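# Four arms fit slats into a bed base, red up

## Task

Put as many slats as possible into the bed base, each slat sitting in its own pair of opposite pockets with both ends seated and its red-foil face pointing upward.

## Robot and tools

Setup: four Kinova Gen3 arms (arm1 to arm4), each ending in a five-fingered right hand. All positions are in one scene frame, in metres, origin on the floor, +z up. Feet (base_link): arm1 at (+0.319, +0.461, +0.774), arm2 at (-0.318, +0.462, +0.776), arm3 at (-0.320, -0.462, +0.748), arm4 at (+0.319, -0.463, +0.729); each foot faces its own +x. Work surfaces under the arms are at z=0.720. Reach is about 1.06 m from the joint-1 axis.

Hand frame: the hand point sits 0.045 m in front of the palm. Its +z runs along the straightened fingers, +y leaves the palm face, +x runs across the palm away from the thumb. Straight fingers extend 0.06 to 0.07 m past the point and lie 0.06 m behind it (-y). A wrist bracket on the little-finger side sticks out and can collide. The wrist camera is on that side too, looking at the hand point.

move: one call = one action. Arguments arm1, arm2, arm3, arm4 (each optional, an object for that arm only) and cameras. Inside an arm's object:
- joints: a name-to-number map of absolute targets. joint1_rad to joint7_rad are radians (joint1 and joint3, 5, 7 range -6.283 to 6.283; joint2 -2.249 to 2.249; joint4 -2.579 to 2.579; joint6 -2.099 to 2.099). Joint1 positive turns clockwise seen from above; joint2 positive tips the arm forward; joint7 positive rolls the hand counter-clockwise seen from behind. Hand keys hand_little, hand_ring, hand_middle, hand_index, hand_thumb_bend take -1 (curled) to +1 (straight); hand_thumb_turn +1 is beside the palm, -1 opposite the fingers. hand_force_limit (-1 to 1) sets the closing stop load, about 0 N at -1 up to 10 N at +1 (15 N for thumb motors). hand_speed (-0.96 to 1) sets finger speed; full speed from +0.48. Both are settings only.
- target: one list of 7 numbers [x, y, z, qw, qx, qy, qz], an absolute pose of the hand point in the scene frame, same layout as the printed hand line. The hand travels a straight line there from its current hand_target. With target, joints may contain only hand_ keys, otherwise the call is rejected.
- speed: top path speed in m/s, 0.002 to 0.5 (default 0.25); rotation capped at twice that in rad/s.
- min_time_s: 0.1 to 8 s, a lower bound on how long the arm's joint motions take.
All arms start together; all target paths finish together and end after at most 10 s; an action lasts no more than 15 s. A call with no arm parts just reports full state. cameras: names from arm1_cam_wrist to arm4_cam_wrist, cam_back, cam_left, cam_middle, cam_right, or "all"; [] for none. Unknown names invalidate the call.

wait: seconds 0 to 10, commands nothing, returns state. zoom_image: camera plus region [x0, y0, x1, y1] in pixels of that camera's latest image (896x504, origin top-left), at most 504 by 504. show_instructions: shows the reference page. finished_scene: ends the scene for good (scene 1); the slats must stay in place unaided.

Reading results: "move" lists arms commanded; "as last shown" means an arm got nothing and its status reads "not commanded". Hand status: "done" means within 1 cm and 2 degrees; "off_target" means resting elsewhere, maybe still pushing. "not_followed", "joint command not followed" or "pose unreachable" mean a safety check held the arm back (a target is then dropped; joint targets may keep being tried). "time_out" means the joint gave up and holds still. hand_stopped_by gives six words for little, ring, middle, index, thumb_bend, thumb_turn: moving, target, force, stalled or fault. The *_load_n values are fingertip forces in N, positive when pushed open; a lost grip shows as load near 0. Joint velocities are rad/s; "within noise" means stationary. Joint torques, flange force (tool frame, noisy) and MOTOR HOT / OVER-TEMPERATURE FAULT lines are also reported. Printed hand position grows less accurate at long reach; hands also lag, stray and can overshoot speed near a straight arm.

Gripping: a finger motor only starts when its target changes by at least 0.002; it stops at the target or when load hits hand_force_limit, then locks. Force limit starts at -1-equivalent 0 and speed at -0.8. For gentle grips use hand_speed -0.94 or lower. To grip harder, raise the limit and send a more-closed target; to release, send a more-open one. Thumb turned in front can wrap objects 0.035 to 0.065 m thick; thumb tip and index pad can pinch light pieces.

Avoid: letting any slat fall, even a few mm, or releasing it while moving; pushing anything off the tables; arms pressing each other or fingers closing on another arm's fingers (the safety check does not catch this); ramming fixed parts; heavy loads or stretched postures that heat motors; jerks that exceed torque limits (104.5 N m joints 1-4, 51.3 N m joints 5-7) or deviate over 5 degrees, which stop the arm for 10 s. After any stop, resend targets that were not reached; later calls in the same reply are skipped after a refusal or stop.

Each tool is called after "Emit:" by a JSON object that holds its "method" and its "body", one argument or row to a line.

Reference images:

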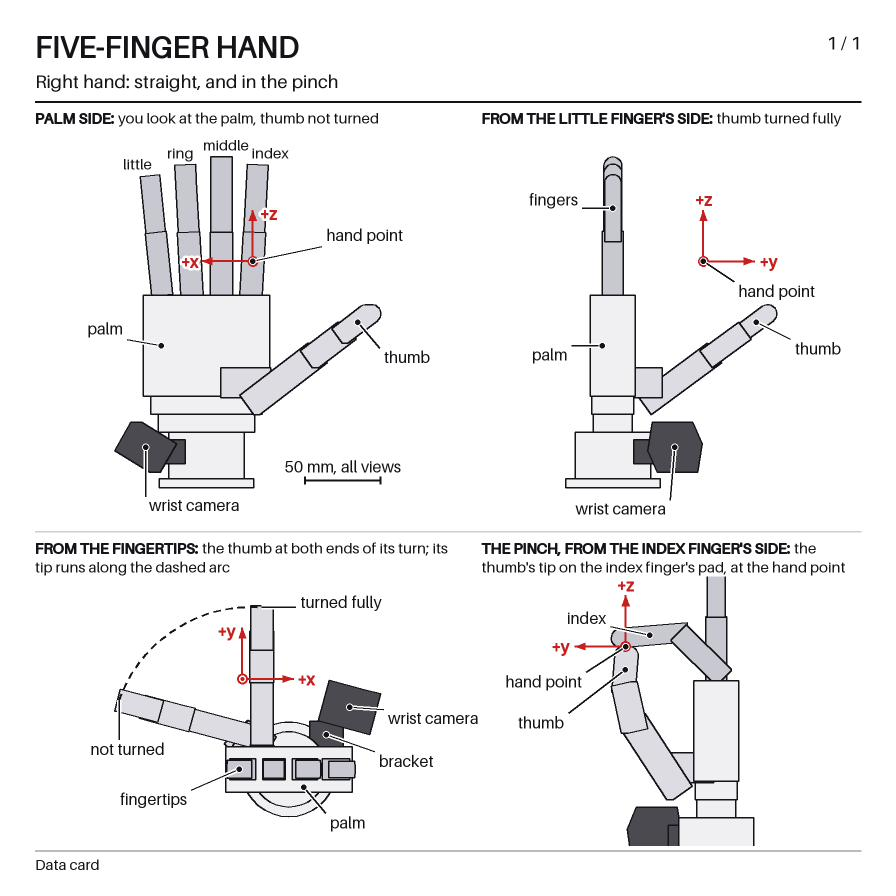

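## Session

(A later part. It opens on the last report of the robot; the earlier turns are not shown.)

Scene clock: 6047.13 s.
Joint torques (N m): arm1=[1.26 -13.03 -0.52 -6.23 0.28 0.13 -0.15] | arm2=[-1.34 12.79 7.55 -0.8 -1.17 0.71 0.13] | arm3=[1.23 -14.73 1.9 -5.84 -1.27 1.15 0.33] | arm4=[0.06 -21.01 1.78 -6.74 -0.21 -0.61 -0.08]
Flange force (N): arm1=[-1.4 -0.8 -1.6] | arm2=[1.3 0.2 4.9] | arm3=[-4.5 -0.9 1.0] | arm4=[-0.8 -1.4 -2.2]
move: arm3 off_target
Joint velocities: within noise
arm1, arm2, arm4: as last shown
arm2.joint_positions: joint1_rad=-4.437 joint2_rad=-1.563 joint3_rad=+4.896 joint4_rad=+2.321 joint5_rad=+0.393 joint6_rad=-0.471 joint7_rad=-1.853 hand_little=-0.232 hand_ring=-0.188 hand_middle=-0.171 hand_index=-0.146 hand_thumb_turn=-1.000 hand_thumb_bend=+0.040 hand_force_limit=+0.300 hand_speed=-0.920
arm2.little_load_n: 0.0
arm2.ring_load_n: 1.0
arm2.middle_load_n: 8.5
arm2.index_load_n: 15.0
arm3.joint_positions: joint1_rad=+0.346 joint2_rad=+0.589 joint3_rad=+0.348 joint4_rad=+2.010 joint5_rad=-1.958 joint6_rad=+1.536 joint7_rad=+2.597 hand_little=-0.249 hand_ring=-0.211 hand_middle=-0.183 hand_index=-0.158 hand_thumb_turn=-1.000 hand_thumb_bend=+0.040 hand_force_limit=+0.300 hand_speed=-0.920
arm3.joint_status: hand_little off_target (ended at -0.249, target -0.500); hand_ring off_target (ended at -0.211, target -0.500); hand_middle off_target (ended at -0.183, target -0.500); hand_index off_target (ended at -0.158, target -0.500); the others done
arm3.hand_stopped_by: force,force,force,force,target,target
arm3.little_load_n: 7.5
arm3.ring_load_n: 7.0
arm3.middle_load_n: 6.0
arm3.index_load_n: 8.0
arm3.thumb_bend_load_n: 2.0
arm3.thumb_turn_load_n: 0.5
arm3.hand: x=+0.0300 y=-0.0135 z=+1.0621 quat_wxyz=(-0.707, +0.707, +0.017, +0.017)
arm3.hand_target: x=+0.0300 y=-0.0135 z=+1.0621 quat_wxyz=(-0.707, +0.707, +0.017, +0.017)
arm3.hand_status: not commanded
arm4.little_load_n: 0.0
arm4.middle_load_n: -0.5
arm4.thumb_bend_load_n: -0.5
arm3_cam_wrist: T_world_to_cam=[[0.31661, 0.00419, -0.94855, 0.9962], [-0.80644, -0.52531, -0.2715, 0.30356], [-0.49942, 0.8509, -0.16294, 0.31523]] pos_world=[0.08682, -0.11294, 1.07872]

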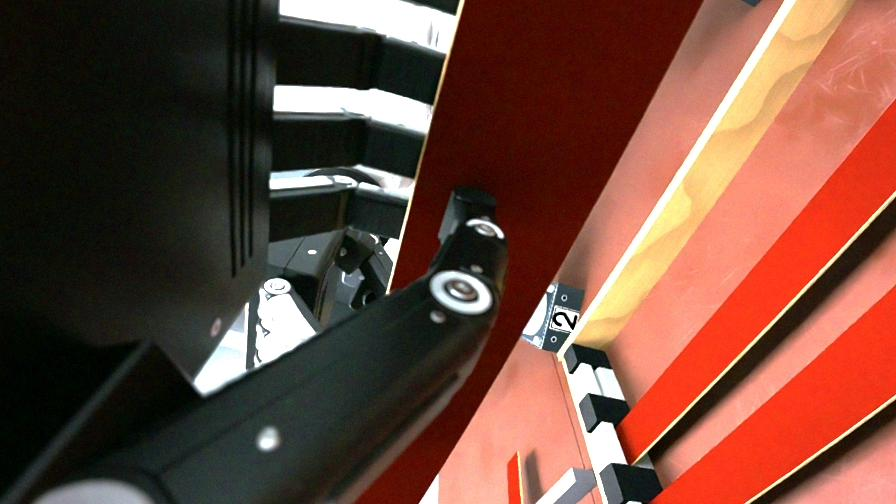

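Emit:
{"method": "move", "body": {
  "arm2": {"joints": {"hand_speed": -0.85, "hand_index": 0.0, "hand_middle": 0.0, "hand_ring": 0.0, "hand_little": 0.0, "hand_thumb_bend": 0.3}}
}}

Emit:
{"method": "move", "body": {
  "arm2": {"joints": {"hand_speed": -0.6, "hand_index": 0.85, "hand_middle": 0.85, "hand_ring": 0.85, "hand_little": 0.85, "hand_thumb_bend": 0.8}},
  "cameras": ["cam_back", "cam_right", "arm3_cam_wrist", "arm2_cam_wrist"]
}}

Scene clock: 6058.13 s.
Joint torques (N m): arm1=[1.28 -13.05 -0.54 -6.24 0.27 0.12 -0.18] | arm2=[-0.61 12.33 5.75 -0.73 -0.56 0.69 0.26] | arm3=[0.09 -16.25 0.65 -6.84 -1.53 2.26 0.07] | arm4=[0.08 -21.04 1.77 -6.72 -0.2 -0.62 -0.08]
Flange force (N): arm1=[-1.3 -0.9 -1.6] | arm2=[1.8 -2.9 2.9] | arm3=[-4.8 2.2 -1.0] | arm4=[-0.9 -1.3 -2.2]
move: arm2 done
Joint velocities: within noise
arm1, arm3, arm4: as last shown
arm2.joint_positions: joint1_rad=-4.437 joint2_rad=-1.562 joint3_rad=+4.896 joint4_rad=+2.321 joint5_rad=+0.393 joint6_rad=-0.471 joint7_rad=-1.853 hand_little=+0.000 hand_ring=+0.000 hand_middle=+0.000 hand_index=+0.000 hand_thumb_turn=-1.000 hand_thumb_bend=+0.300 hand_force_limit=+0.300 hand_speed=-0.850
arm2.joint_status: all done
arm2.hand_stopped_by: target,target,target,target,target,target
arm2.little_load_n: 0.0
arm2.ring_load_n: 0.0
arm2.middle_load_n: 0.0
arm2.index_load_n: 0.0
arm2.thumb_bend_load_n: 0.0
arm2.thumb_turn_load_n: 0.0
arm2.hand: x=-0.0300 y=+0.0000 z=+1.0600 quat_wxyz=(+0.000, +0.000, -0.707, +0.707)
arm2.hand_target: x=-0.0300 y=+0.0000 z=+1.0600 quat_wxyz=(+0.000, +0.000, -0.707, +0.707)
arm2.hand_status: not commanded
arm3.joint_positions: joint1_rad=+0.346 joint2_rad=+0.589 joint3_rad=+0.348 joint4_rad=+2.010 joint5_rad=-1.958 joint6_rad=+1.536 joint7_rad=+2.597 hand_little=-0.249 hand_ring=-0.211 hand_middle=-0.183 hand_index=-0.158 hand_thumb_turn=-1.000 hand_thumb_bend=+0.041 hand_force_limit=+0.300 hand_speed=-0.920
arm3.little_load_n: 3.0
arm3.ring_load_n: 4.5
arm3.middle_load_n: 6.5
arm3.index_load_n: 8.5
arm3.thumb_bend_load_n: 5.0
arm3.thumb_turn_load_n: 1.5
arm4.middle_load_n: 0.0
pictures: none

Scene clock: 6059.50 s.
Joint torques (N m): arm1=[1.21 -13.06 -0.51 -6.22 0.27 0.12 -0.19] | arm2=[-0.69 12.32 5.75 -0.77 -0.56 0.68 0.28] | arm3=[0.02 -16.32 0.67 -6.8 -1.52 2.2 0.08] | arm4=[0.06 -21.05 1.77 -6.74 -0.2 -0.65 -0.11]
Flange force (N): arm1=[-1.1 -0.9 -1.6] | arm2=[2.0 -2.9 3.1] | arm3=[-4.5 2.5 -1.1] | arm4=[-1.0 -1.4 -2.2]
move: arm2 done
Joint velocities: within noise
arm1, arm3: as last shown
arm2.joint_positions: joint1_rad=-4.437 joint2_rad=-1.562 joint3_rad=+4.896 joint4_rad=+2.321 joint5_rad=+0.393 joint6_rad=-0.471 joint7_rad=-1.853 hand_little=+0.850 hand_ring=+0.850 hand_middle=+0.850 hand_index=+0.850 hand_thumb_turn=-1.000 hand_thumb_bend=+0.800 hand_force_limit=+0.300 hand_speed=-0.600
arm2.joint_status: all done
arm2.hand_stopped_by: target,target,target,target,target,target
arm2.little_load_n: 0.0
arm2.ring_load_n: 0.0
arm2.middle_load_n: 0.0
arm2.index_load_n: -0.5
arm2.thumb_bend_load_n: 0.0
arm2.thumb_turn_load_n: 0.0
arm2.hand: x=-0.0300 y=+0.0000 z=+1.0600 quat_wxyz=(+0.000, +0.000, -0.707, +0.707)
arm2.hand_target: x=-0.0300 y=+0.0000 z=+1.0600 quat_wxyz=(+0.000, +0.000, -0.707, +0.707)
arm2.hand_status: not commanded
arm3.middle_load_n: 7.0
arm3.index_load_n: 9.0
arm4.joint_positions: joint1_rad=+3.778 joint2_rad=+0.900 joint3_rad=+0.000 joint4_rad=+1.300 joint5_rad=+0.000 joint6_rad=+0.600 joint7_rad=-1.821 hand_little=+1.000 hand_ring=+1.000 hand_middle=+1.000 hand_index=+1.000 hand_thumb_turn=+1.000 hand_thumb_bend=+1.000 hand_force_limit=+0.000 hand_speed=-0.800
arm4.joint_status: not commanded
arm4.hand_stopped_by: target,target,target,target,target,target
arm4.little_load_n: 0.0
arm4.ring_load_n: 0.0
arm4.middle_load_n: 0.0
arm4.index_load_n: 0.0
arm4.thumb_bend_load_n: 0.0
arm4.thumb_turn_load_n: 0.0
arm4.hand: x=+0.3472 y=-1.1959 z=+0.8062 quat_wxyz=(-0.132, -0.777, -0.606, +0.111)
arm4.hand_target: x=+0.3472 y=-1.1959 z=+0.8062 quat_wxyz=(-0.132, -0.777, -0.606, +0.111)
arm4.hand_status: not commanded
pictures: arm2_cam_wrist, arm3_cam_wrist, cam_back, cam_right
arm2_cam_wrist: T_world_to_cam=[[-0.21798, -0.00158, -0.97595, 1.0297], [0.81937, 0.54297, -0.18388, 0.21492], [0.5302, -0.83975, -0.11707, 0.25591]] pos_world=[-0.08733, 0.09983, 1.07441]
arm3_cam_wrist: T_world_to_cam=[[0.31661, 0.00419, -0.94855, 0.9962], [-0.80644, -0.52531, -0.2715, 0.30356], [-0.49942, 0.8509, -0.16294, 0.31523]] pos_world=[0.08682, -0.11294, 1.07872]

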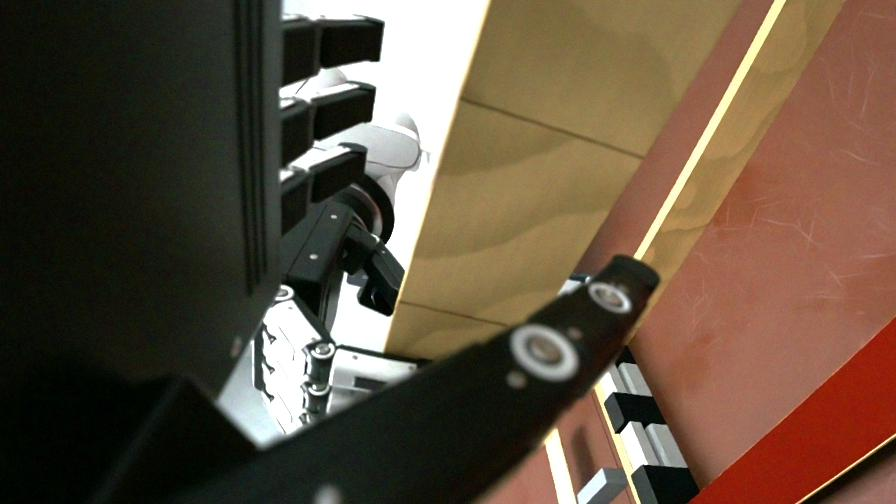

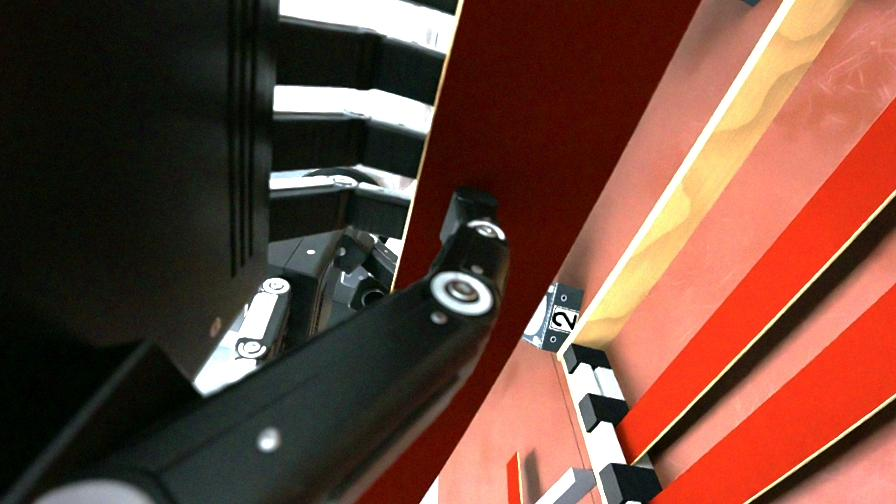

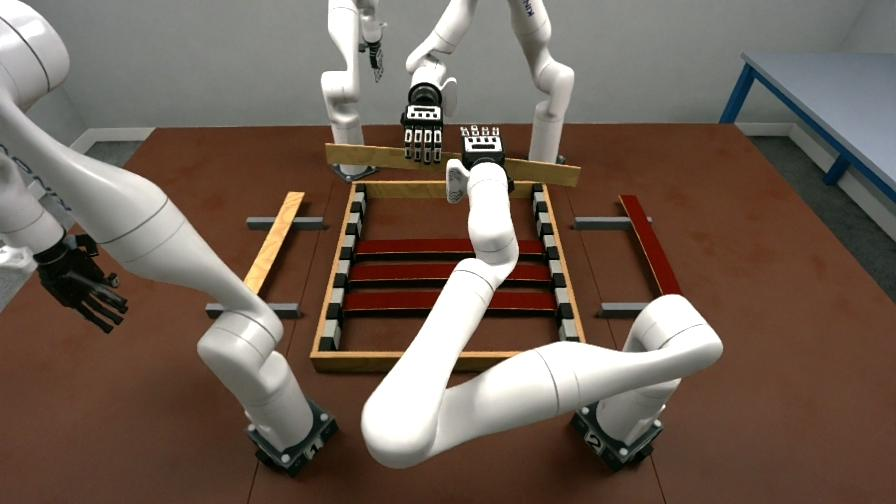

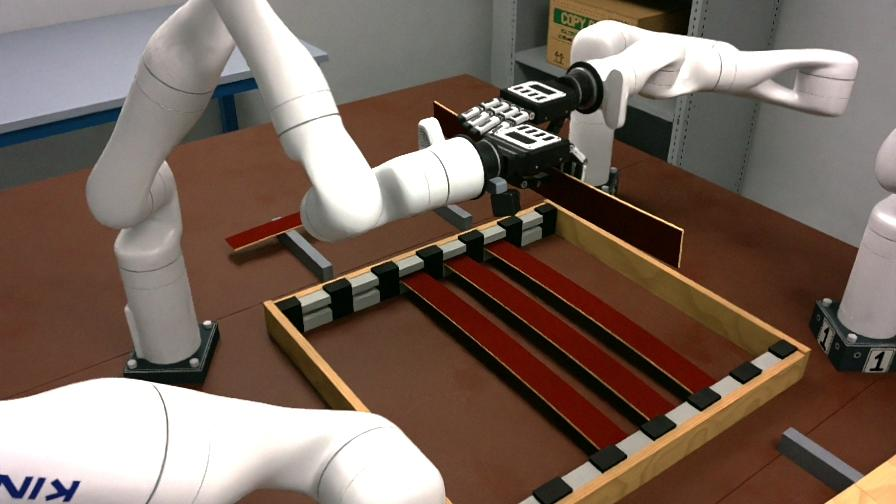

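Emit:
{"method": "move", "body": {
  "arm2": {"target": [-0.06, 0.10, 1.12, 0, 0, 0.92388, -0.38268], "speed": 0.3}
}}

Emit:
{"method": "move", "body": {
  "arm1": {"target": [0.45, 0.18, 1.05, 0, 0.3827, -0.9239, 0], "speed": 0.35},
  "arm2": {"target": [-0.26, 0.20, 1.15, 0, 0.3827, -0.9239, 0], "speed": 0.35},
  "arm3": {"target": [0.03, -0.06, 1.03, -0.38268, 0.92388, 0, 0], "speed": 0.2},
  "cameras": ["cam_middle", "cam_right", "cam_back"]
}}

Scene clock: 6129.43 s.
Joint torques (N m): arm1=[1.22 -13.12 -0.5 -6.24 0.29 0.12 -0.18] | arm2=[-0.7 -3.5 -2.72 -7.96 1.91 -0.34 0.3] | arm3=[0.11 -16.28 0.67 -6.84 -1.56 2.17 0.09] | arm4=[0.05 -21 1.79 -6.75 -0.22 -0.64 -0.09]
Flange force (N): arm1=[-1.2 -1.0 -1.5] | arm2=no reading | arm3=[-4.7 2.4 -1.2] | arm4=[-0.9 -1.4 -2.3]
move: arm2 done
Joint velocities: within noise
arm1, arm3, arm4: as last shown
arm1.little_load_n: 0.5
arm2.joint_positions: joint1_rad=-5.250 joint2_rad=+0.058 joint3_rad=+4.800 joint4_rad=+1.866 joint5_rad=+0.879 joint6_rad=+0.999 joint7_rad=-1.410 hand_little=+0.850 hand_ring=+0.850 hand_middle=+0.850 hand_index=+0.850 hand_thumb_turn=-1.000 hand_thumb_bend=+0.800 hand_force_limit=+0.300 hand_speed=-0.600
arm2.joint_status: not commanded
arm2.hand_stopped_by: target,target,target,target,target,target
arm2.little_load_n: 0.0
arm2.ring_load_n: 0.0
arm2.middle_load_n: 0.0
arm2.index_load_n: 0.0
arm2.thumb_bend_load_n: 0.0
arm2.thumb_turn_load_n: 0.0
arm2.hand: x=-0.0600 y=+0.1000 z=+1.1200 quat_wxyz=(+0.000, +0.000, -0.924, +0.383)
arm2.hand_target: x=-0.0600 y=+0.1000 z=+1.1200 quat_wxyz=(+0.000, +0.000, -0.924, +0.383)
arm2.hand_status: done (0.000 m and 0.0 deg from the pose sent, 0.120 m and 45.0 deg at the start; pose on its path clipped on 3 of 81 steps)
arm3.little_load_n: 2.5
arm3.middle_load_n: 6.5
arm4.little_load_n: 0.5
arm4.thumb_turn_load_n: -0.5
pictures: none

Scene clock: 6132.00 s.
Joint torques (N m): arm1=[1.12 -10.64 -0.19 -7.16 0.26 0.15 -0.18] | arm2=[-0.73 -7.54 -5.64 -6.49 0.51 -0.01 0.34] | arm3=[0.07 -15.08 1.76 -9.84 -1.62 0.14 0.14] | arm4=[0.05 -21.04 1.78 -6.72 -0.21 -0.63 -0.1]
Flange force (N): arm1=[-0.7 -0.6 -1.4] | arm2=[1.5 -5.8 -1.2] | arm3=[-4.7 4.3 1.6] | arm4=[-1.0 -1.4 -2.2]
move: arm1 done; arm2 done; arm3 done
Joint velocities: within noise
arm1.joint_positions: joint1_rad=-1.376 joint2_rad=+0.216 joint3_rad=+0.330 joint4_rad=+1.704 joint5_rad=-0.079 joint6_rad=+1.248 joint7_rad=+0.397 hand_little=-1.000 hand_ring=+0.600 hand_middle=+0.600 hand_index=+0.600 hand_thumb_turn=-1.000 hand_thumb_bend=+0.800 hand_force_limit=+0.300 hand_speed=-0.600
arm1.joint_status: not commanded
arm1.hand_stopped_by: target,target,target,target,target,target
arm1.little_load_n: 0.0
arm1.ring_load_n: 0.5
arm1.middle_load_n: 0.0
arm1.index_load_n: 0.0
arm1.thumb_bend_load_n: 0.0
arm1.thumb_turn_load_n: 0.0
arm1.hand: x=+0.4500 y=+0.1800 z=+1.0500 quat_wxyz=(+0.000, +0.383, -0.924, +0.000)
arm1.hand_target: x=+0.4500 y=+0.1800 z=+1.0500 quat_wxyz=(+0.000, +0.383, -0.924, +0.000)
arm1.hand_status: done (0.000 m and 0.0 deg from the pose sent, 0.259 m and 35.9 deg at the start)
arm2.joint_positions: joint1_rad=-4.866 joint2_rad=+0.458 joint3_rad=+4.542 joint4_rad=+1.521 joint5_rad=+0.458 joint6_rad=+1.698 joint7_rad=-0.080 hand_little=+0.850 hand_ring=+0.850 hand_middle=+0.850 hand_index=+0.850 hand_thumb_turn=-1.000 hand_thumb_bend=+0.800 hand_force_limit=+0.300 hand_speed=-0.600
arm2.joint_status: not commanded
arm2.hand_stopped_by: target,target,target,target,target,target
arm2.little_load_n: 0.0
arm2.ring_load_n: 0.0
arm2.middle_load_n: 0.0
arm2.index_load_n: 0.0
arm2.thumb_bend_load_n: 0.0
arm2.thumb_turn_load_n: 0.0
arm2.hand: x=-0.2600 y=+0.2000 z=+1.1500 quat_wxyz=(+0.000, +0.383, -0.924, +0.000)
arm2.hand_target: x=-0.2600 y=+0.2000 z=+1.1500 quat_wxyz=(+0.000, +0.383, -0.924, +0.000)
arm2.hand_status: done (0.000 m and 0.0 deg from the pose sent, 0.226 m and 62.8 deg at the start)
arm3.joint_positions: joint1_rad=-0.013 joint2_rad=+0.401 joint3_rad=+0.592 joint4_rad=+1.638 joint5_rad=-1.105 joint6_rad=+1.049 joint7_rad=+1.632 hand_little=-0.249 hand_ring=-0.211 hand_middle=-0.183 hand_index=-0.158 hand_thumb_turn=-1.000 hand_thumb_bend=+0.041 hand_force_limit=+0.300 hand_speed=-0.920
arm3.joint_status: not commanded
arm3.hand_stopped_by: force,force,force,force,target,target
arm3.little_load_n: 2.5
arm3.ring_load_n: 4.0
arm3.middle_load_n: 7.0
arm3.index_load_n: 9.5
arm3.thumb_bend_load_n: 5.0
arm3.thumb_turn_load_n: 1.5
arm3.hand: x=+0.0300 y=-0.0600 z=+1.0300 quat_wxyz=(-0.383, +0.924, +0.000, +0.000)
arm3.hand_target: x=+0.0300 y=-0.0600 z=+1.0300 quat_wxyz=(-0.383, +0.924, +0.000, +0.000)
arm3.hand_status: done (0.000 m and 0.0 deg from the pose sent, 0.057 m and 45.1 deg at the start)
arm4: as last shown
arm4.little_load_n: 0.0
arm4.middle_load_n: -0.5
arm4.thumb_turn_load_n: 0.0
pictures: cam_back, cam_middle, cam_right

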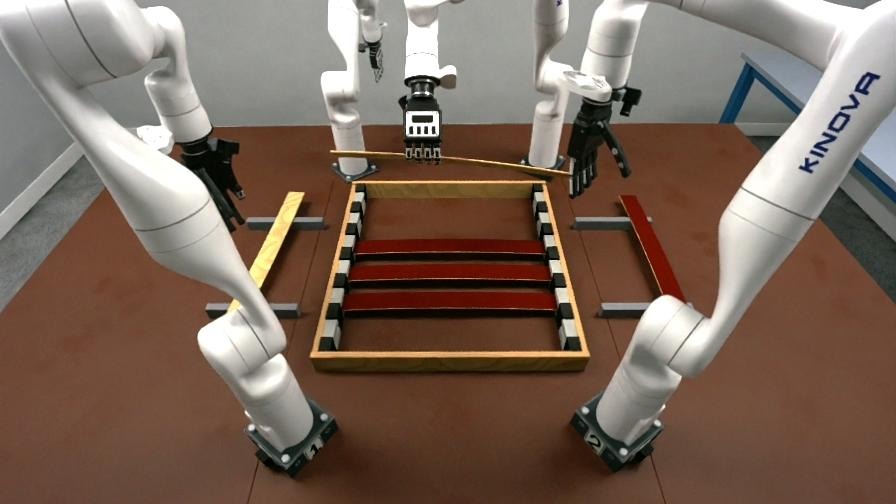

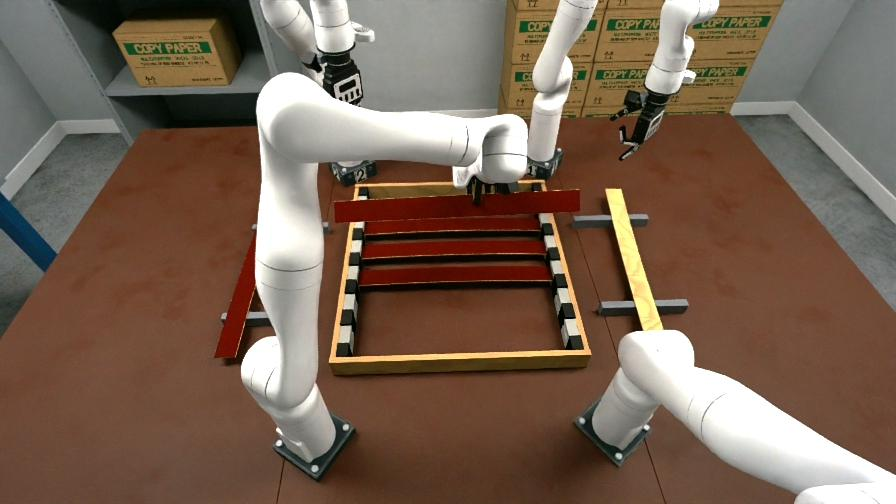

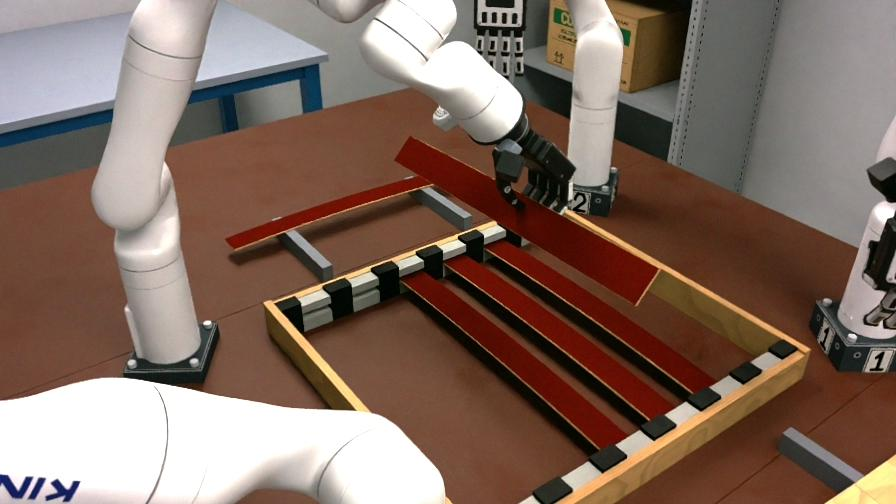

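Emit:
{"method": "move", "body": {
  "arm1": {"target": [0.34, 0.05, 1.08, 0, 0, -1, 0], "speed": 0.3},
  "arm2": {"target": [-0.26, 0.15, 1.05, 0, 0.9239, -0.3827, 0], "speed": 0.3},
  "arm3": {"target": [0.03, -0.03, 0.93, 0, 1, 0, 0], "speed": 0.2}
}}

Emit:
{"method": "move", "body": {
  "arm2": {"target": [-0.26, 0.10, 1.0, 0, 1, 0, 0], "speed": 0.3, "joints": {"hand_index": 0.4, "hand_middle": 0.4, "hand_ring": 0.4, "hand_little": 0.4, "hand_thumb_bend": 1.0}},
  "arm1": {"target": [0.25, -0.13, 1.03, 0, 0, -1, 0], "speed": 0.3, "joints": {"hand_thumb_bend": 1.0, "hand_index": 0.4, "hand_middle": 0.4, "hand_ring": 0.4}},
  "cameras": ["all"]
}}

Scene clock: 6159.30 s.
Joint torques (N m): arm1=[1.08 -14.29 1.1 -7.33 0.24 0.11 -0.17] | arm2=[-0.76 -10.45 -7.44 -5.12 0.53 0.02 0.32] | arm3=[-0.04 -22.23 4.23 -8.23 0.01 0.07 0.15] | arm4=[0.06 -21.03 1.77 -6.75 -0.22 -0.64 -0.1]
Flange force (N): arm1=[-1.7 1.1 -1.4] | arm2=[3.9 -0.2 0.5] | arm3=[-5.0 5.8 4.3] | arm4=[-0.9 -1.4 -2.2]
move: arm1 done; arm2 done; arm3 done
Joint velocities: within noise
arm1.joint_positions: joint1_rad=-1.022 joint2_rad=+0.456 joint3_rad=+0.572 joint4_rad=+1.327 joint5_rad=-0.239 joint6_rad=+1.443 joint7_rad=+0.176 hand_little=-1.000 hand_ring=+0.600 hand_middle=+0.600 hand_index=+0.600 hand_thumb_turn=-1.000 hand_thumb_bend=+0.800 hand_force_limit=+0.300 hand_speed=-0.600
arm1.joint_status: not commanded
arm1.hand_stopped_by: target,target,target,target,target,target
arm1.little_load_n: 0.0
arm1.ring_load_n: 0.5
arm1.middle_load_n: 0.0
arm1.index_load_n: 0.0
arm1.thumb_bend_load_n: 0.0
arm1.thumb_turn_load_n: 0.0
arm1.hand: x=+0.3400 y=+0.0500 z=+1.0800 quat_wxyz=(+0.000, +0.000, -1.000, +0.000)
arm1.hand_target: x=+0.3400 y=+0.0500 z=+1.0800 quat_wxyz=(+0.000, +0.000, -1.000, +0.000)
arm1.hand_status: done (0.000 m and 0.0 deg from the pose sent, 0.173 m and 45.0 deg at the start)
arm2.joint_positions: joint1_rad=-5.124 joint2_rad=+0.857 joint3_rad=+4.265 joint4_rad=+1.849 joint5_rad=+0.757 joint6_rad=+1.714 joint7_rad=+0.858 hand_little=+0.850 hand_ring=+0.850 hand_middle=+0.850 hand_index=+0.850 hand_thumb_turn=-1.000 hand_thumb_bend=+0.800 hand_force_limit=+0.300 hand_speed=-0.600
arm2.joint_status: not commanded
arm2.hand_stopped_by: target,target,target,target,target,target
arm2.little_load_n: 0.0
arm2.ring_load_n: 0.0
arm2.middle_load_n: 0.0
arm2.index_load_n: 0.0
arm2.thumb_bend_load_n: 0.0
arm2.thumb_turn_load_n: 0.0
arm2.hand: x=-0.2600 y=+0.1500 z=+1.0500 quat_wxyz=(+0.000, +0.924, -0.383, +0.000)
arm2.hand_target: x=-0.2600 y=+0.1500 z=+1.0500 quat_wxyz=(+0.000, +0.924, -0.383, +0.000)
arm2.hand_status: done (0.000 m and 0.0 deg from the pose sent, 0.112 m and 90.0 deg at the start)
arm3.joint_positions: joint1_rad=-0.263 joint2_rad=+0.933 joint3_rad=+0.772 joint4_rad=+0.949 joint5_rad=-0.593 joint6_rad=+1.446 joint7_rad=+0.934 hand_little=-0.249 hand_ring=-0.211 hand_middle=-0.183 hand_index=-0.158 hand_thumb_turn=-1.000 hand_thumb_bend=+0.041 hand_force_limit=+0.300 hand_speed=-0.920
arm3.joint_status: not commanded
arm3.hand_stopped_by: force,force,force,force,target,target
arm3.little_load_n: 2.5
arm3.ring_load_n: 4.5
arm3.middle_load_n: 7.0
arm3.index_load_n: 9.5
arm3.thumb_bend_load_n: 5.0
arm3.thumb_turn_load_n: 1.5
arm3.hand: x=+0.0300 y=-0.0300 z=+0.9300 quat_wxyz=(+0.000, +1.000, +0.000, +0.000)
arm3.hand_target: x=+0.0300 y=-0.0300 z=+0.9300 quat_wxyz=(+0.000, +1.000, +0.000, +0.000)
arm3.hand_status: done (0.000 m and 0.0 deg from the pose sent, 0.104 m and 45.0 deg at the start)
arm4: as last shown
arm4.middle_load_n: 0.0
pictures: none

Scene clock: 6161.50 s.
Joint torques (N m): arm1=[1.02 -23.04 0.55 -6.65 0.24 0.14 -0.18] | arm2=[-0.72 -12.4 -7.89 -4.03 0.6 -0.01 0.32] | arm3=[0.02 -22.18 4.22 -8.28 -0.02 0.08 0.25] | arm4=[0.03 -21 1.76 -6.74 -0.21 -0.62 -0.08]
Flange force (N): arm1=no reading | arm2=[2.2 1.6 0.6] | arm3=[-5.4 6.0 4.3] | arm4=[-0.9 -1.4 -2.2]
move: arm1 done; arm2 done
Joint velocities: within noise
arm1.joint_positions: joint1_rad=-0.604 joint2_rad=+1.041 joint3_rad=+0.501 joint4_rad=+0.358 joint5_rad=-0.433 joint6_rad=+1.795 joint7_rad=+0.208 hand_little=-1.000 hand_ring=+0.400 hand_middle=+0.400 hand_index=+0.400 hand_thumb_turn=-1.000 hand_thumb_bend=+1.000 hand_force_limit=+0.300 hand_speed=-0.600
arm1.joint_status: all done
arm1.hand_stopped_by: target,target,target,target,target,target
arm1.little_load_n: 0.0
arm1.ring_load_n: 0.0
arm1.middle_load_n: 0.0
arm1.index_load_n: 0.0
arm1.thumb_bend_load_n: 0.0
arm1.thumb_turn_load_n: 0.0
arm1.hand: x=+0.2500 y=-0.1300 z=+1.0300 quat_wxyz=(+0.000, +0.000, -1.000, +0.000)
arm1.hand_target: x=+0.2500 y=-0.1300 z=+1.0300 quat_wxyz=(+0.000, +0.000, -1.000, +0.000)
arm1.hand_status: done (0.000 m and 0.0 deg from the pose sent, 0.207 m and 0.0 deg at the start)
arm2.joint_positions: joint1_rad=-5.145 joint2_rad=+1.126 joint3_rad=+4.145 joint4_rad=+1.970 joint5_rad=+0.912 joint6_rad=+1.862 joint7_rad=+1.499 hand_little=+0.400 hand_ring=+0.400 hand_middle=+0.400 hand_index=+0.400 hand_thumb_turn=-1.000 hand_thumb_bend=+1.000 hand_force_limit=+0.300 hand_speed=-0.600
arm2.joint_status: all done
arm2.hand_stopped_by: target,target,target,target,target,target
arm2.little_load_n: 0.0
arm2.ring_load_n: 0.0
arm2.middle_load_n: 0.0
arm2.index_load_n: 0.0
arm2.thumb_bend_load_n: -0.5
arm2.thumb_turn_load_n: 0.0
arm2.hand: x=-0.2600 y=+0.1000 z=+1.0000 quat_wxyz=(+0.000, +1.000, +0.000, +0.000)
arm2.hand_target: x=-0.2600 y=+0.1000 z=+1.0000 quat_wxyz=(+0.000, +1.000, +0.000, +0.000)
arm2.hand_status: done (0.000 m and 0.0 deg from the pose sent, 0.071 m and 45.0 deg at the start)
arm3, arm4: as last shown
arm3.ring_load_n: 4.0
pictures: arm1_cam_wrist, arm2_cam_wrist, arm3_cam_wrist, arm4_cam_wrist, cam_back, cam_left, cam_middle, cam_right
arm1_cam_wrist: T_world_to_cam=[[-0.28075, 0.9591, 0.03629, 0.15018], [0.81742, 0.21912, 0.53273, -0.7272], [0.50299, 0.17923, -0.8455, 0.88174]] pos_world=[0.19309, -0.14272, 1.12747]
arm2_cam_wrist: T_world_to_cam=[[0.21791, -0.97597, -0.00165, 0.15764], [-0.81939, -0.18387, 0.54296, -0.74219], [-0.53021, -0.11697, -0.83976, 0.82952]] pos_world=[-0.20267, 0.11441, 1.09983]
arm3_cam_wrist: T_world_to_cam=[[0.27158, -0.96241, -0.00417, -0.03496], [-0.81834, -0.2332, 0.52529, -0.47286], [-0.50652, -0.13925, -0.85091, 0.91807]] pos_world=[0.08755, -0.01608, 1.02944]
arm4_cam_wrist: T_world_to_cam=[[0.99673, 0.07501, -0.03017, -0.23347], [0.07187, -0.65115, 0.75554, -1.40604], [0.03703, -0.75523, -0.65441, -0.27347]] pos_world=[0.34389, -1.10457, 0.87632]

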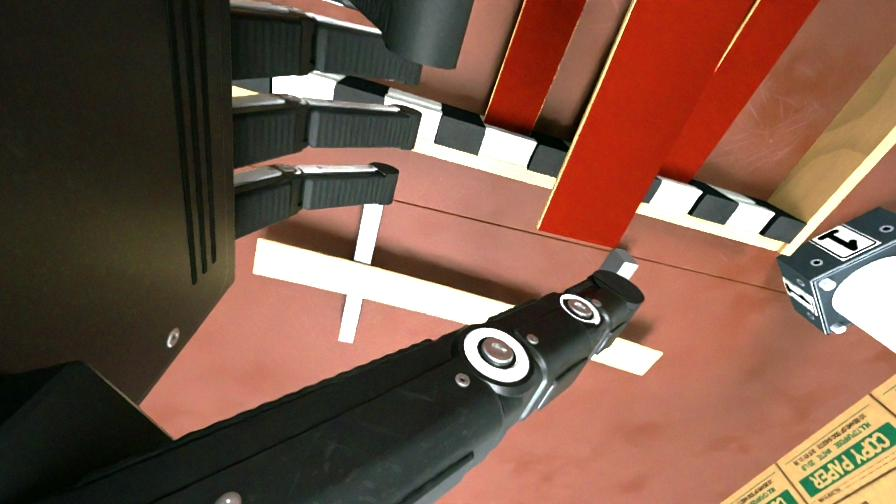

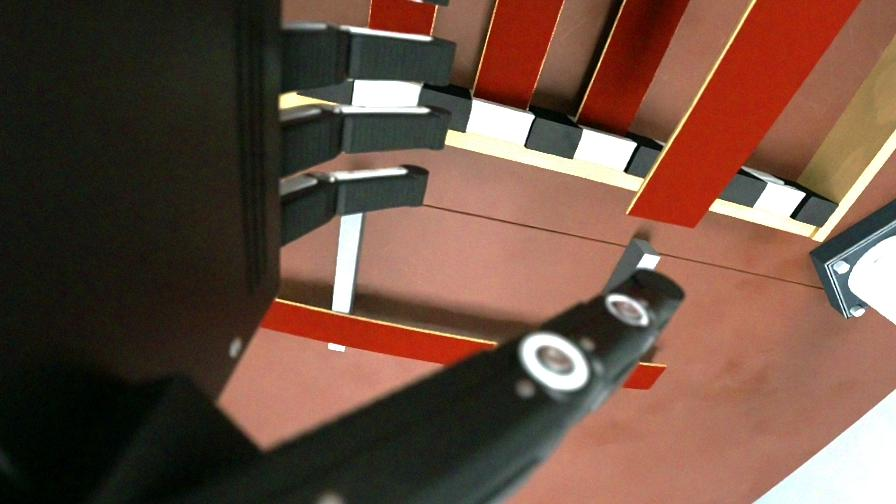

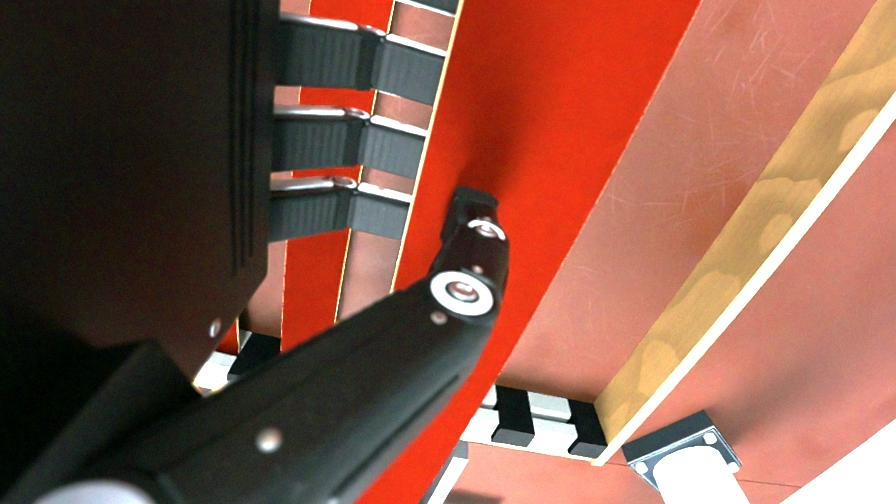

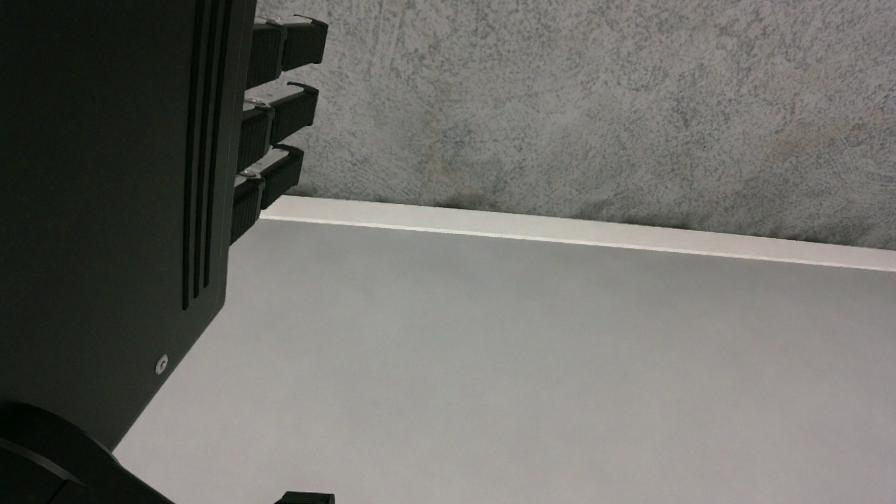

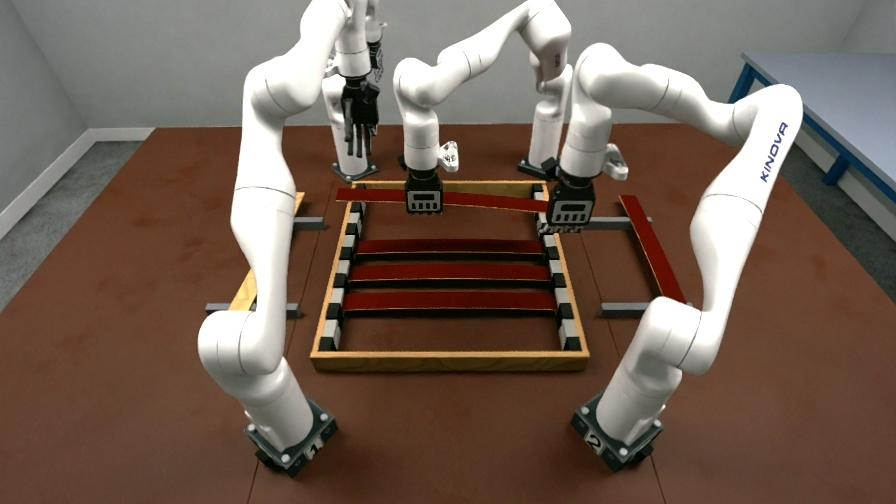

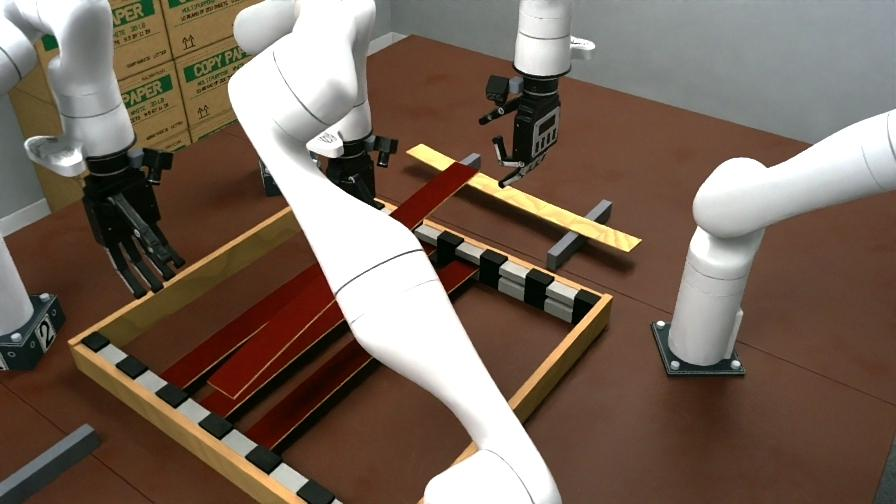

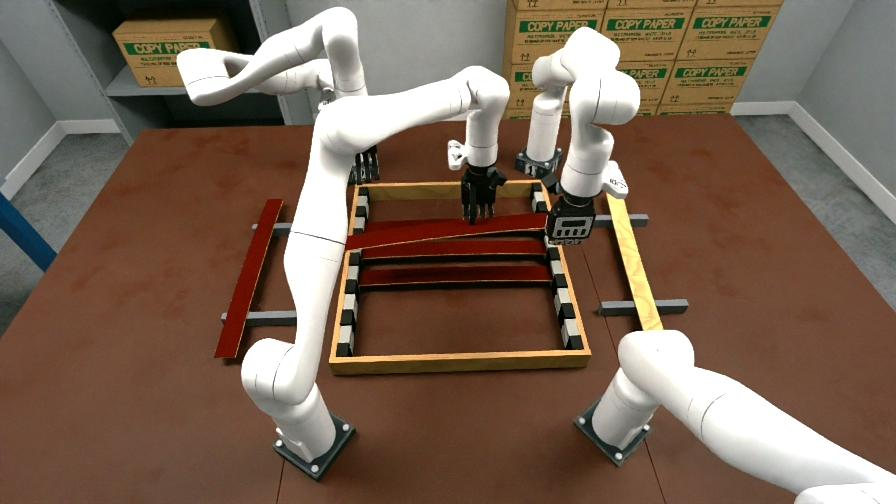

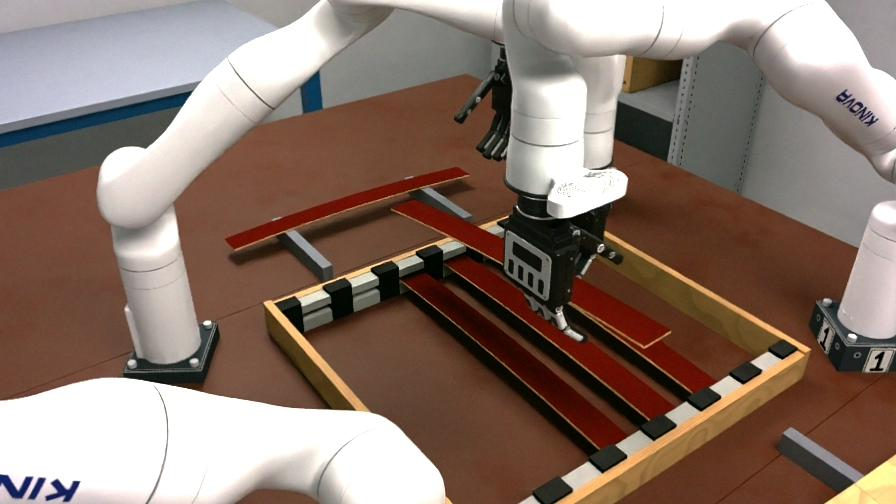

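Emit:
{"method": "move", "body": {
  "arm1": {"target": [0.2185, -0.12, 0.951, 0, 0, -1, 0], "speed": 0.15, "joints": {"hand_speed": -0.5, "hand_index": 0.0, "hand_middle": 0.0, "hand_ring": 0.0}},
  "arm2": {"target": [-0.2335, 0.045, 0.8925, 0.00091, 0.99448, -0.00868, 0.10452], "speed": 0.15, "joints": {"hand_speed": -0.5, "hand_index": 0.0, "hand_middle": 0.0, "hand_ring": 0.0, "hand_little": 0.0}},
  "cameras": ["arm1_cam_wrist", "arm2_cam_wrist"]
}}

Scene clock: 6235.30 s.
Joint torques (N m): arm1=[0.99 -22.59 1.5 -6.88 0.24 0.14 -0.17] | arm2=[-0.8 -14.14 -9 -2.11 0.56 -0.51 0.33] | arm3=[0.02 -22.18 4.33 -8.26 0.09 0.05 0.19] | arm4=[0.04 -21.02 1.76 -6.74 -0.23 -0.63 -0.1]
Flange force (N): arm1=[-1.9 1.9 -1.2] | arm2=[0.3 1.3 1.2] | arm3=[-5.2 5.9 4.3] | arm4=[-0.9 -1.4 -2.2]
move: arm1 done; arm2 done
Joint velocities: within noise
arm1.joint_positions: joint1_rad=-0.625 joint2_rad=+1.010 joint3_rad=+0.502 joint4_rad=+0.709 joint5_rad=-0.414 joint6_rad=+1.506 joint7_rad=+0.333 hand_little=-1.000 hand_ring=+0.000 hand_middle=+0.000 hand_index=+0.000 hand_thumb_turn=-1.000 hand_thumb_bend=+1.000 hand_force_limit=+0.300 hand_speed=-0.500
arm1.joint_status: all done
arm1.hand_stopped_by: target,target,target,target,target,target
arm1.little_load_n: 0.0
arm1.ring_load_n: 0.0
arm1.middle_load_n: 0.0
arm1.index_load_n: 0.0
arm1.thumb_bend_load_n: 0.0
arm1.thumb_turn_load_n: 0.0
arm1.hand: x=+0.2185 y=-0.1200 z=+0.9510 quat_wxyz=(+0.000, +0.000, -1.000, +0.000)
arm1.hand_target: x=+0.2185 y=-0.1200 z=+0.9510 quat_wxyz=(+0.000, +0.000, -1.000, +0.000)
arm1.hand_status: done (0.000 m and 0.0 deg from the pose sent, 0.086 m and 0.0 deg at the start)
arm2.joint_positions: joint1_rad=-5.095 joint2_rad=+1.429 joint3_rad=+4.256 joint4_rad=+2.030 joint5_rad=+1.215 joint6_rad=+1.704 joint7_rad=+1.607 hand_little=+0.000 hand_ring=+0.000 hand_middle=+0.000 hand_index=+0.000 hand_thumb_turn=-1.000 hand_thumb_bend=+1.000 hand_force_limit=+0.300 hand_speed=-0.500
arm2.joint_status: all done
arm2.hand_stopped_by: target,target,target,target,target,target
arm2.little_load_n: 0.0
arm2.ring_load_n: 0.0
arm2.middle_load_n: 0.0
arm2.index_load_n: 0.0
arm2.thumb_bend_load_n: 0.0
arm2.thumb_turn_load_n: 0.0
arm2.hand: x=-0.2335 y=+0.0450 z=+0.8925 quat_wxyz=(+0.001, +0.994, -0.009, +0.105)
arm2.hand_target: x=-0.2335 y=+0.0450 z=+0.8925 quat_wxyz=(+0.001, +0.994, -0.009, +0.105)
arm2.hand_status: done (0.000 m and 0.0 deg from the pose sent, 0.124 m and 12.0 deg at the start)
arm3, arm4: as last shown
arm3.little_load_n: 2.0
arm3.ring_load_n: 4.5
arm3.middle_load_n: 7.5
arm4.middle_load_n: 0.5
arm1_cam_wrist: T_world_to_cam=[[-0.28079, 0.95908, 0.03637, 0.13453], [0.81741, 0.21912, 0.53275, -0.66152], [0.50298, 0.17932, -0.84549, 0.82891]] pos_world=[0.16159, -0.13272, 1.04837]
arm2_cam_wrist: T_world_to_cam=[[0.1964, -0.97955, 0.04376, 0.05255], [-0.91745, -0.16784, 0.36072, -0.53316], [-0.34599, -0.11099, -0.93165, 0.8716]] pos_world=[-0.1979, 0.05873, 1.00205]

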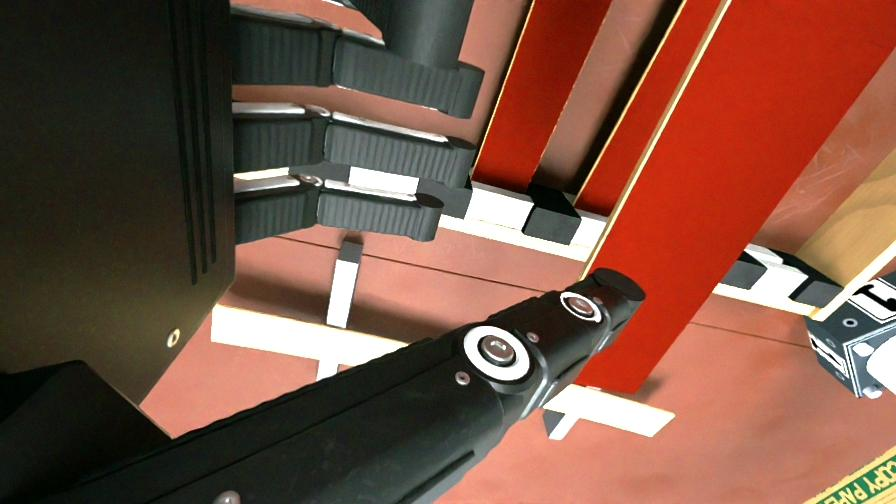

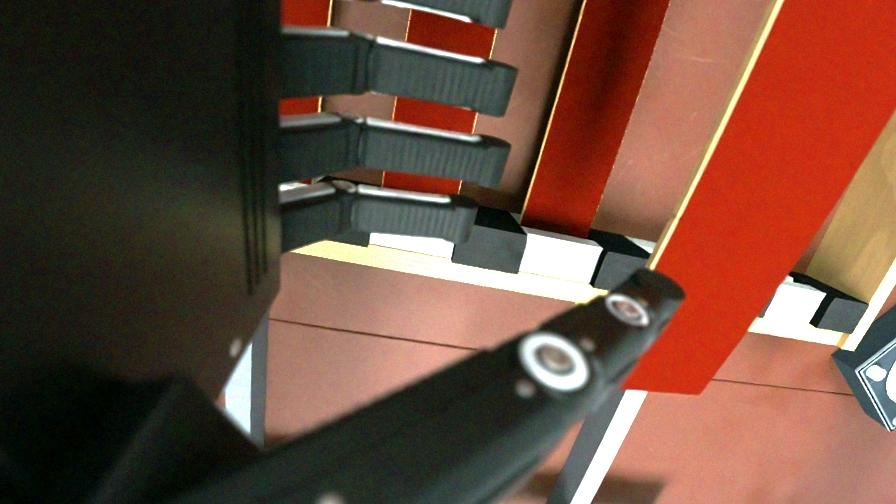

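Emit:
{"method": "move", "body": {
  "arm1": {"target": [0.2205, -0.0496, 0.9485, 0, 0, -1, 0], "speed": 0.08},
  "arm2": {"target": [-0.2335, -0.030, 0.8955, 0.00091, 0.99448, -0.00868, 0.10452], "speed": 0.08},
  "cameras": ["arm1_cam_wrist", "arm2_cam_wrist"]
}}

Scene clock: 6260.10 s.
Joint torques (N m): arm1=[1.1 -19.93 2.06 -6.6 0.34 0.34 -0.19] | arm2=[-0.77 -15.95 -9.71 -1.19 0.47 -0.51 0.33] | arm3=[0.29 -21.79 4.25 -7.9 0.16 0.21 0.15] | arm4=[0.05 -21.01 1.75 -6.76 -0.22 -0.62 -0.1]
Flange force (N): arm1=[-1.9 0.2 -1.0] | arm2=[0.3 1.1 0.7] | arm3=[-5.4 5.5 3.8] | arm4=[-0.8 -1.4 -2.3]
move: arm1 done; arm2 done
Joint velocities: within noise
arm1.joint_positions: joint1_rad=-0.701 joint2_rad=+0.818 joint3_rad=+0.518 joint4_rad=+1.132 joint5_rad=-0.379 joint6_rad=+1.297 joint7_rad=+0.422 hand_little=-1.000 hand_ring=+0.000 hand_middle=+0.000 hand_index=+0.000 hand_thumb_turn=-1.000 hand_thumb_bend=+1.000 hand_force_limit=+0.300 hand_speed=-0.500
arm1.joint_status: not commanded
arm1.hand_stopped_by: target,target,target,target,target,target
arm1.little_load_n: 0.0
arm1.ring_load_n: 1.0
arm1.middle_load_n: 0.0
arm1.index_load_n: 0.0
arm1.thumb_bend_load_n: -0.5
arm1.thumb_turn_load_n: 0.0
arm1.hand: x=+0.2205 y=-0.0496 z=+0.9485 quat_wxyz=(+0.000, +0.000, -1.000, +0.000)
arm1.hand_target: x=+0.2205 y=-0.0496 z=+0.9485 quat_wxyz=(+0.000, +0.000, -1.000, +0.000)
arm1.hand_status: done (0.000 m and 0.0 deg from the pose sent, 0.070 m and 0.0 deg at the start)
arm2.joint_positions: joint1_rad=-5.140 joint2_rad=+1.447 joint3_rad=+4.300 joint4_rad=+1.787 joint5_rad=+1.293 joint6_rad=+1.746 joint7_rad=+1.817 hand_little=+0.000 hand_ring=+0.000 hand_middle=+0.000 hand_index=+0.000 hand_thumb_turn=-1.000 hand_thumb_bend=+1.000 hand_force_limit=+0.300 hand_speed=-0.500
arm2.joint_status: not commanded
arm2.hand_stopped_by: target,target,target,target,target,target
arm2.little_load_n: 0.0
arm2.ring_load_n: 0.0
arm2.middle_load_n: 0.0
arm2.index_load_n: 0.0
arm2.thumb_bend_load_n: -0.5
arm2.thumb_turn_load_n: 0.0
arm2.hand: x=-0.2335 y=-0.0300 z=+0.8955 quat_wxyz=(+0.001, +0.994, -0.009, +0.105)
arm2.hand_target: x=-0.2335 y=-0.0300 z=+0.8955 quat_wxyz=(+0.001, +0.994, -0.009, +0.105)
arm2.hand_status: done (0.000 m and 0.0 deg from the pose sent, 0.075 m and 0.0 deg at the start)
arm3, arm4: as last shown
arm3.little_load_n: 1.0
arm3.ring_load_n: 4.0
arm3.middle_load_n: 7.0
arm3.index_load_n: 10.0
arm3.thumb_turn_load_n: 2.0
arm4.middle_load_n: 0.0
arm1_cam_wrist: T_world_to_cam=[[-0.28075, 0.9591, 0.03629, 0.06774], [0.81742, 0.21912, 0.53273, -0.67729], [0.50299, 0.17923, -0.8455, 0.81326]] pos_world=[0.16359, -0.06232, 1.04597]
arm2_cam_wrist: T_world_to_cam=[[0.19637, -0.97956, 0.04366, -0.02096], [-0.91746, -0.16784, 0.3607, -0.54682], [-0.346, -0.11089, -0.93166, 0.86608]] pos_world=[-0.1979, -0.01627, 1.00505]

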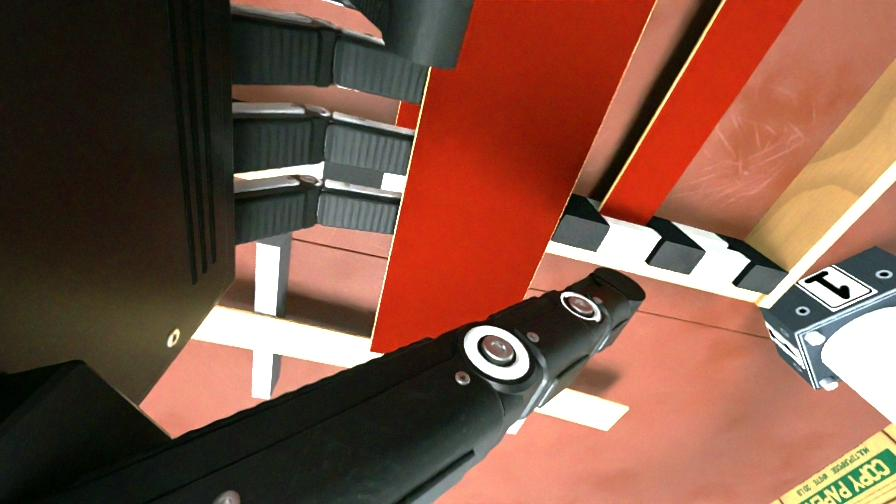

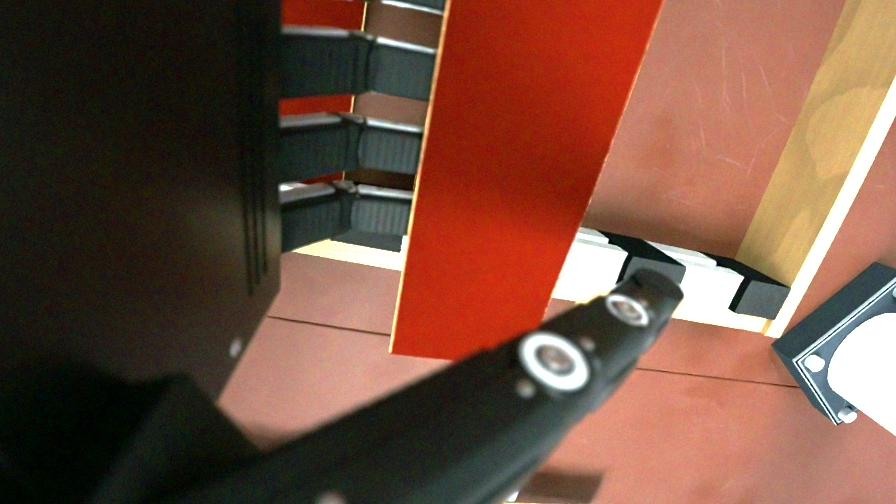

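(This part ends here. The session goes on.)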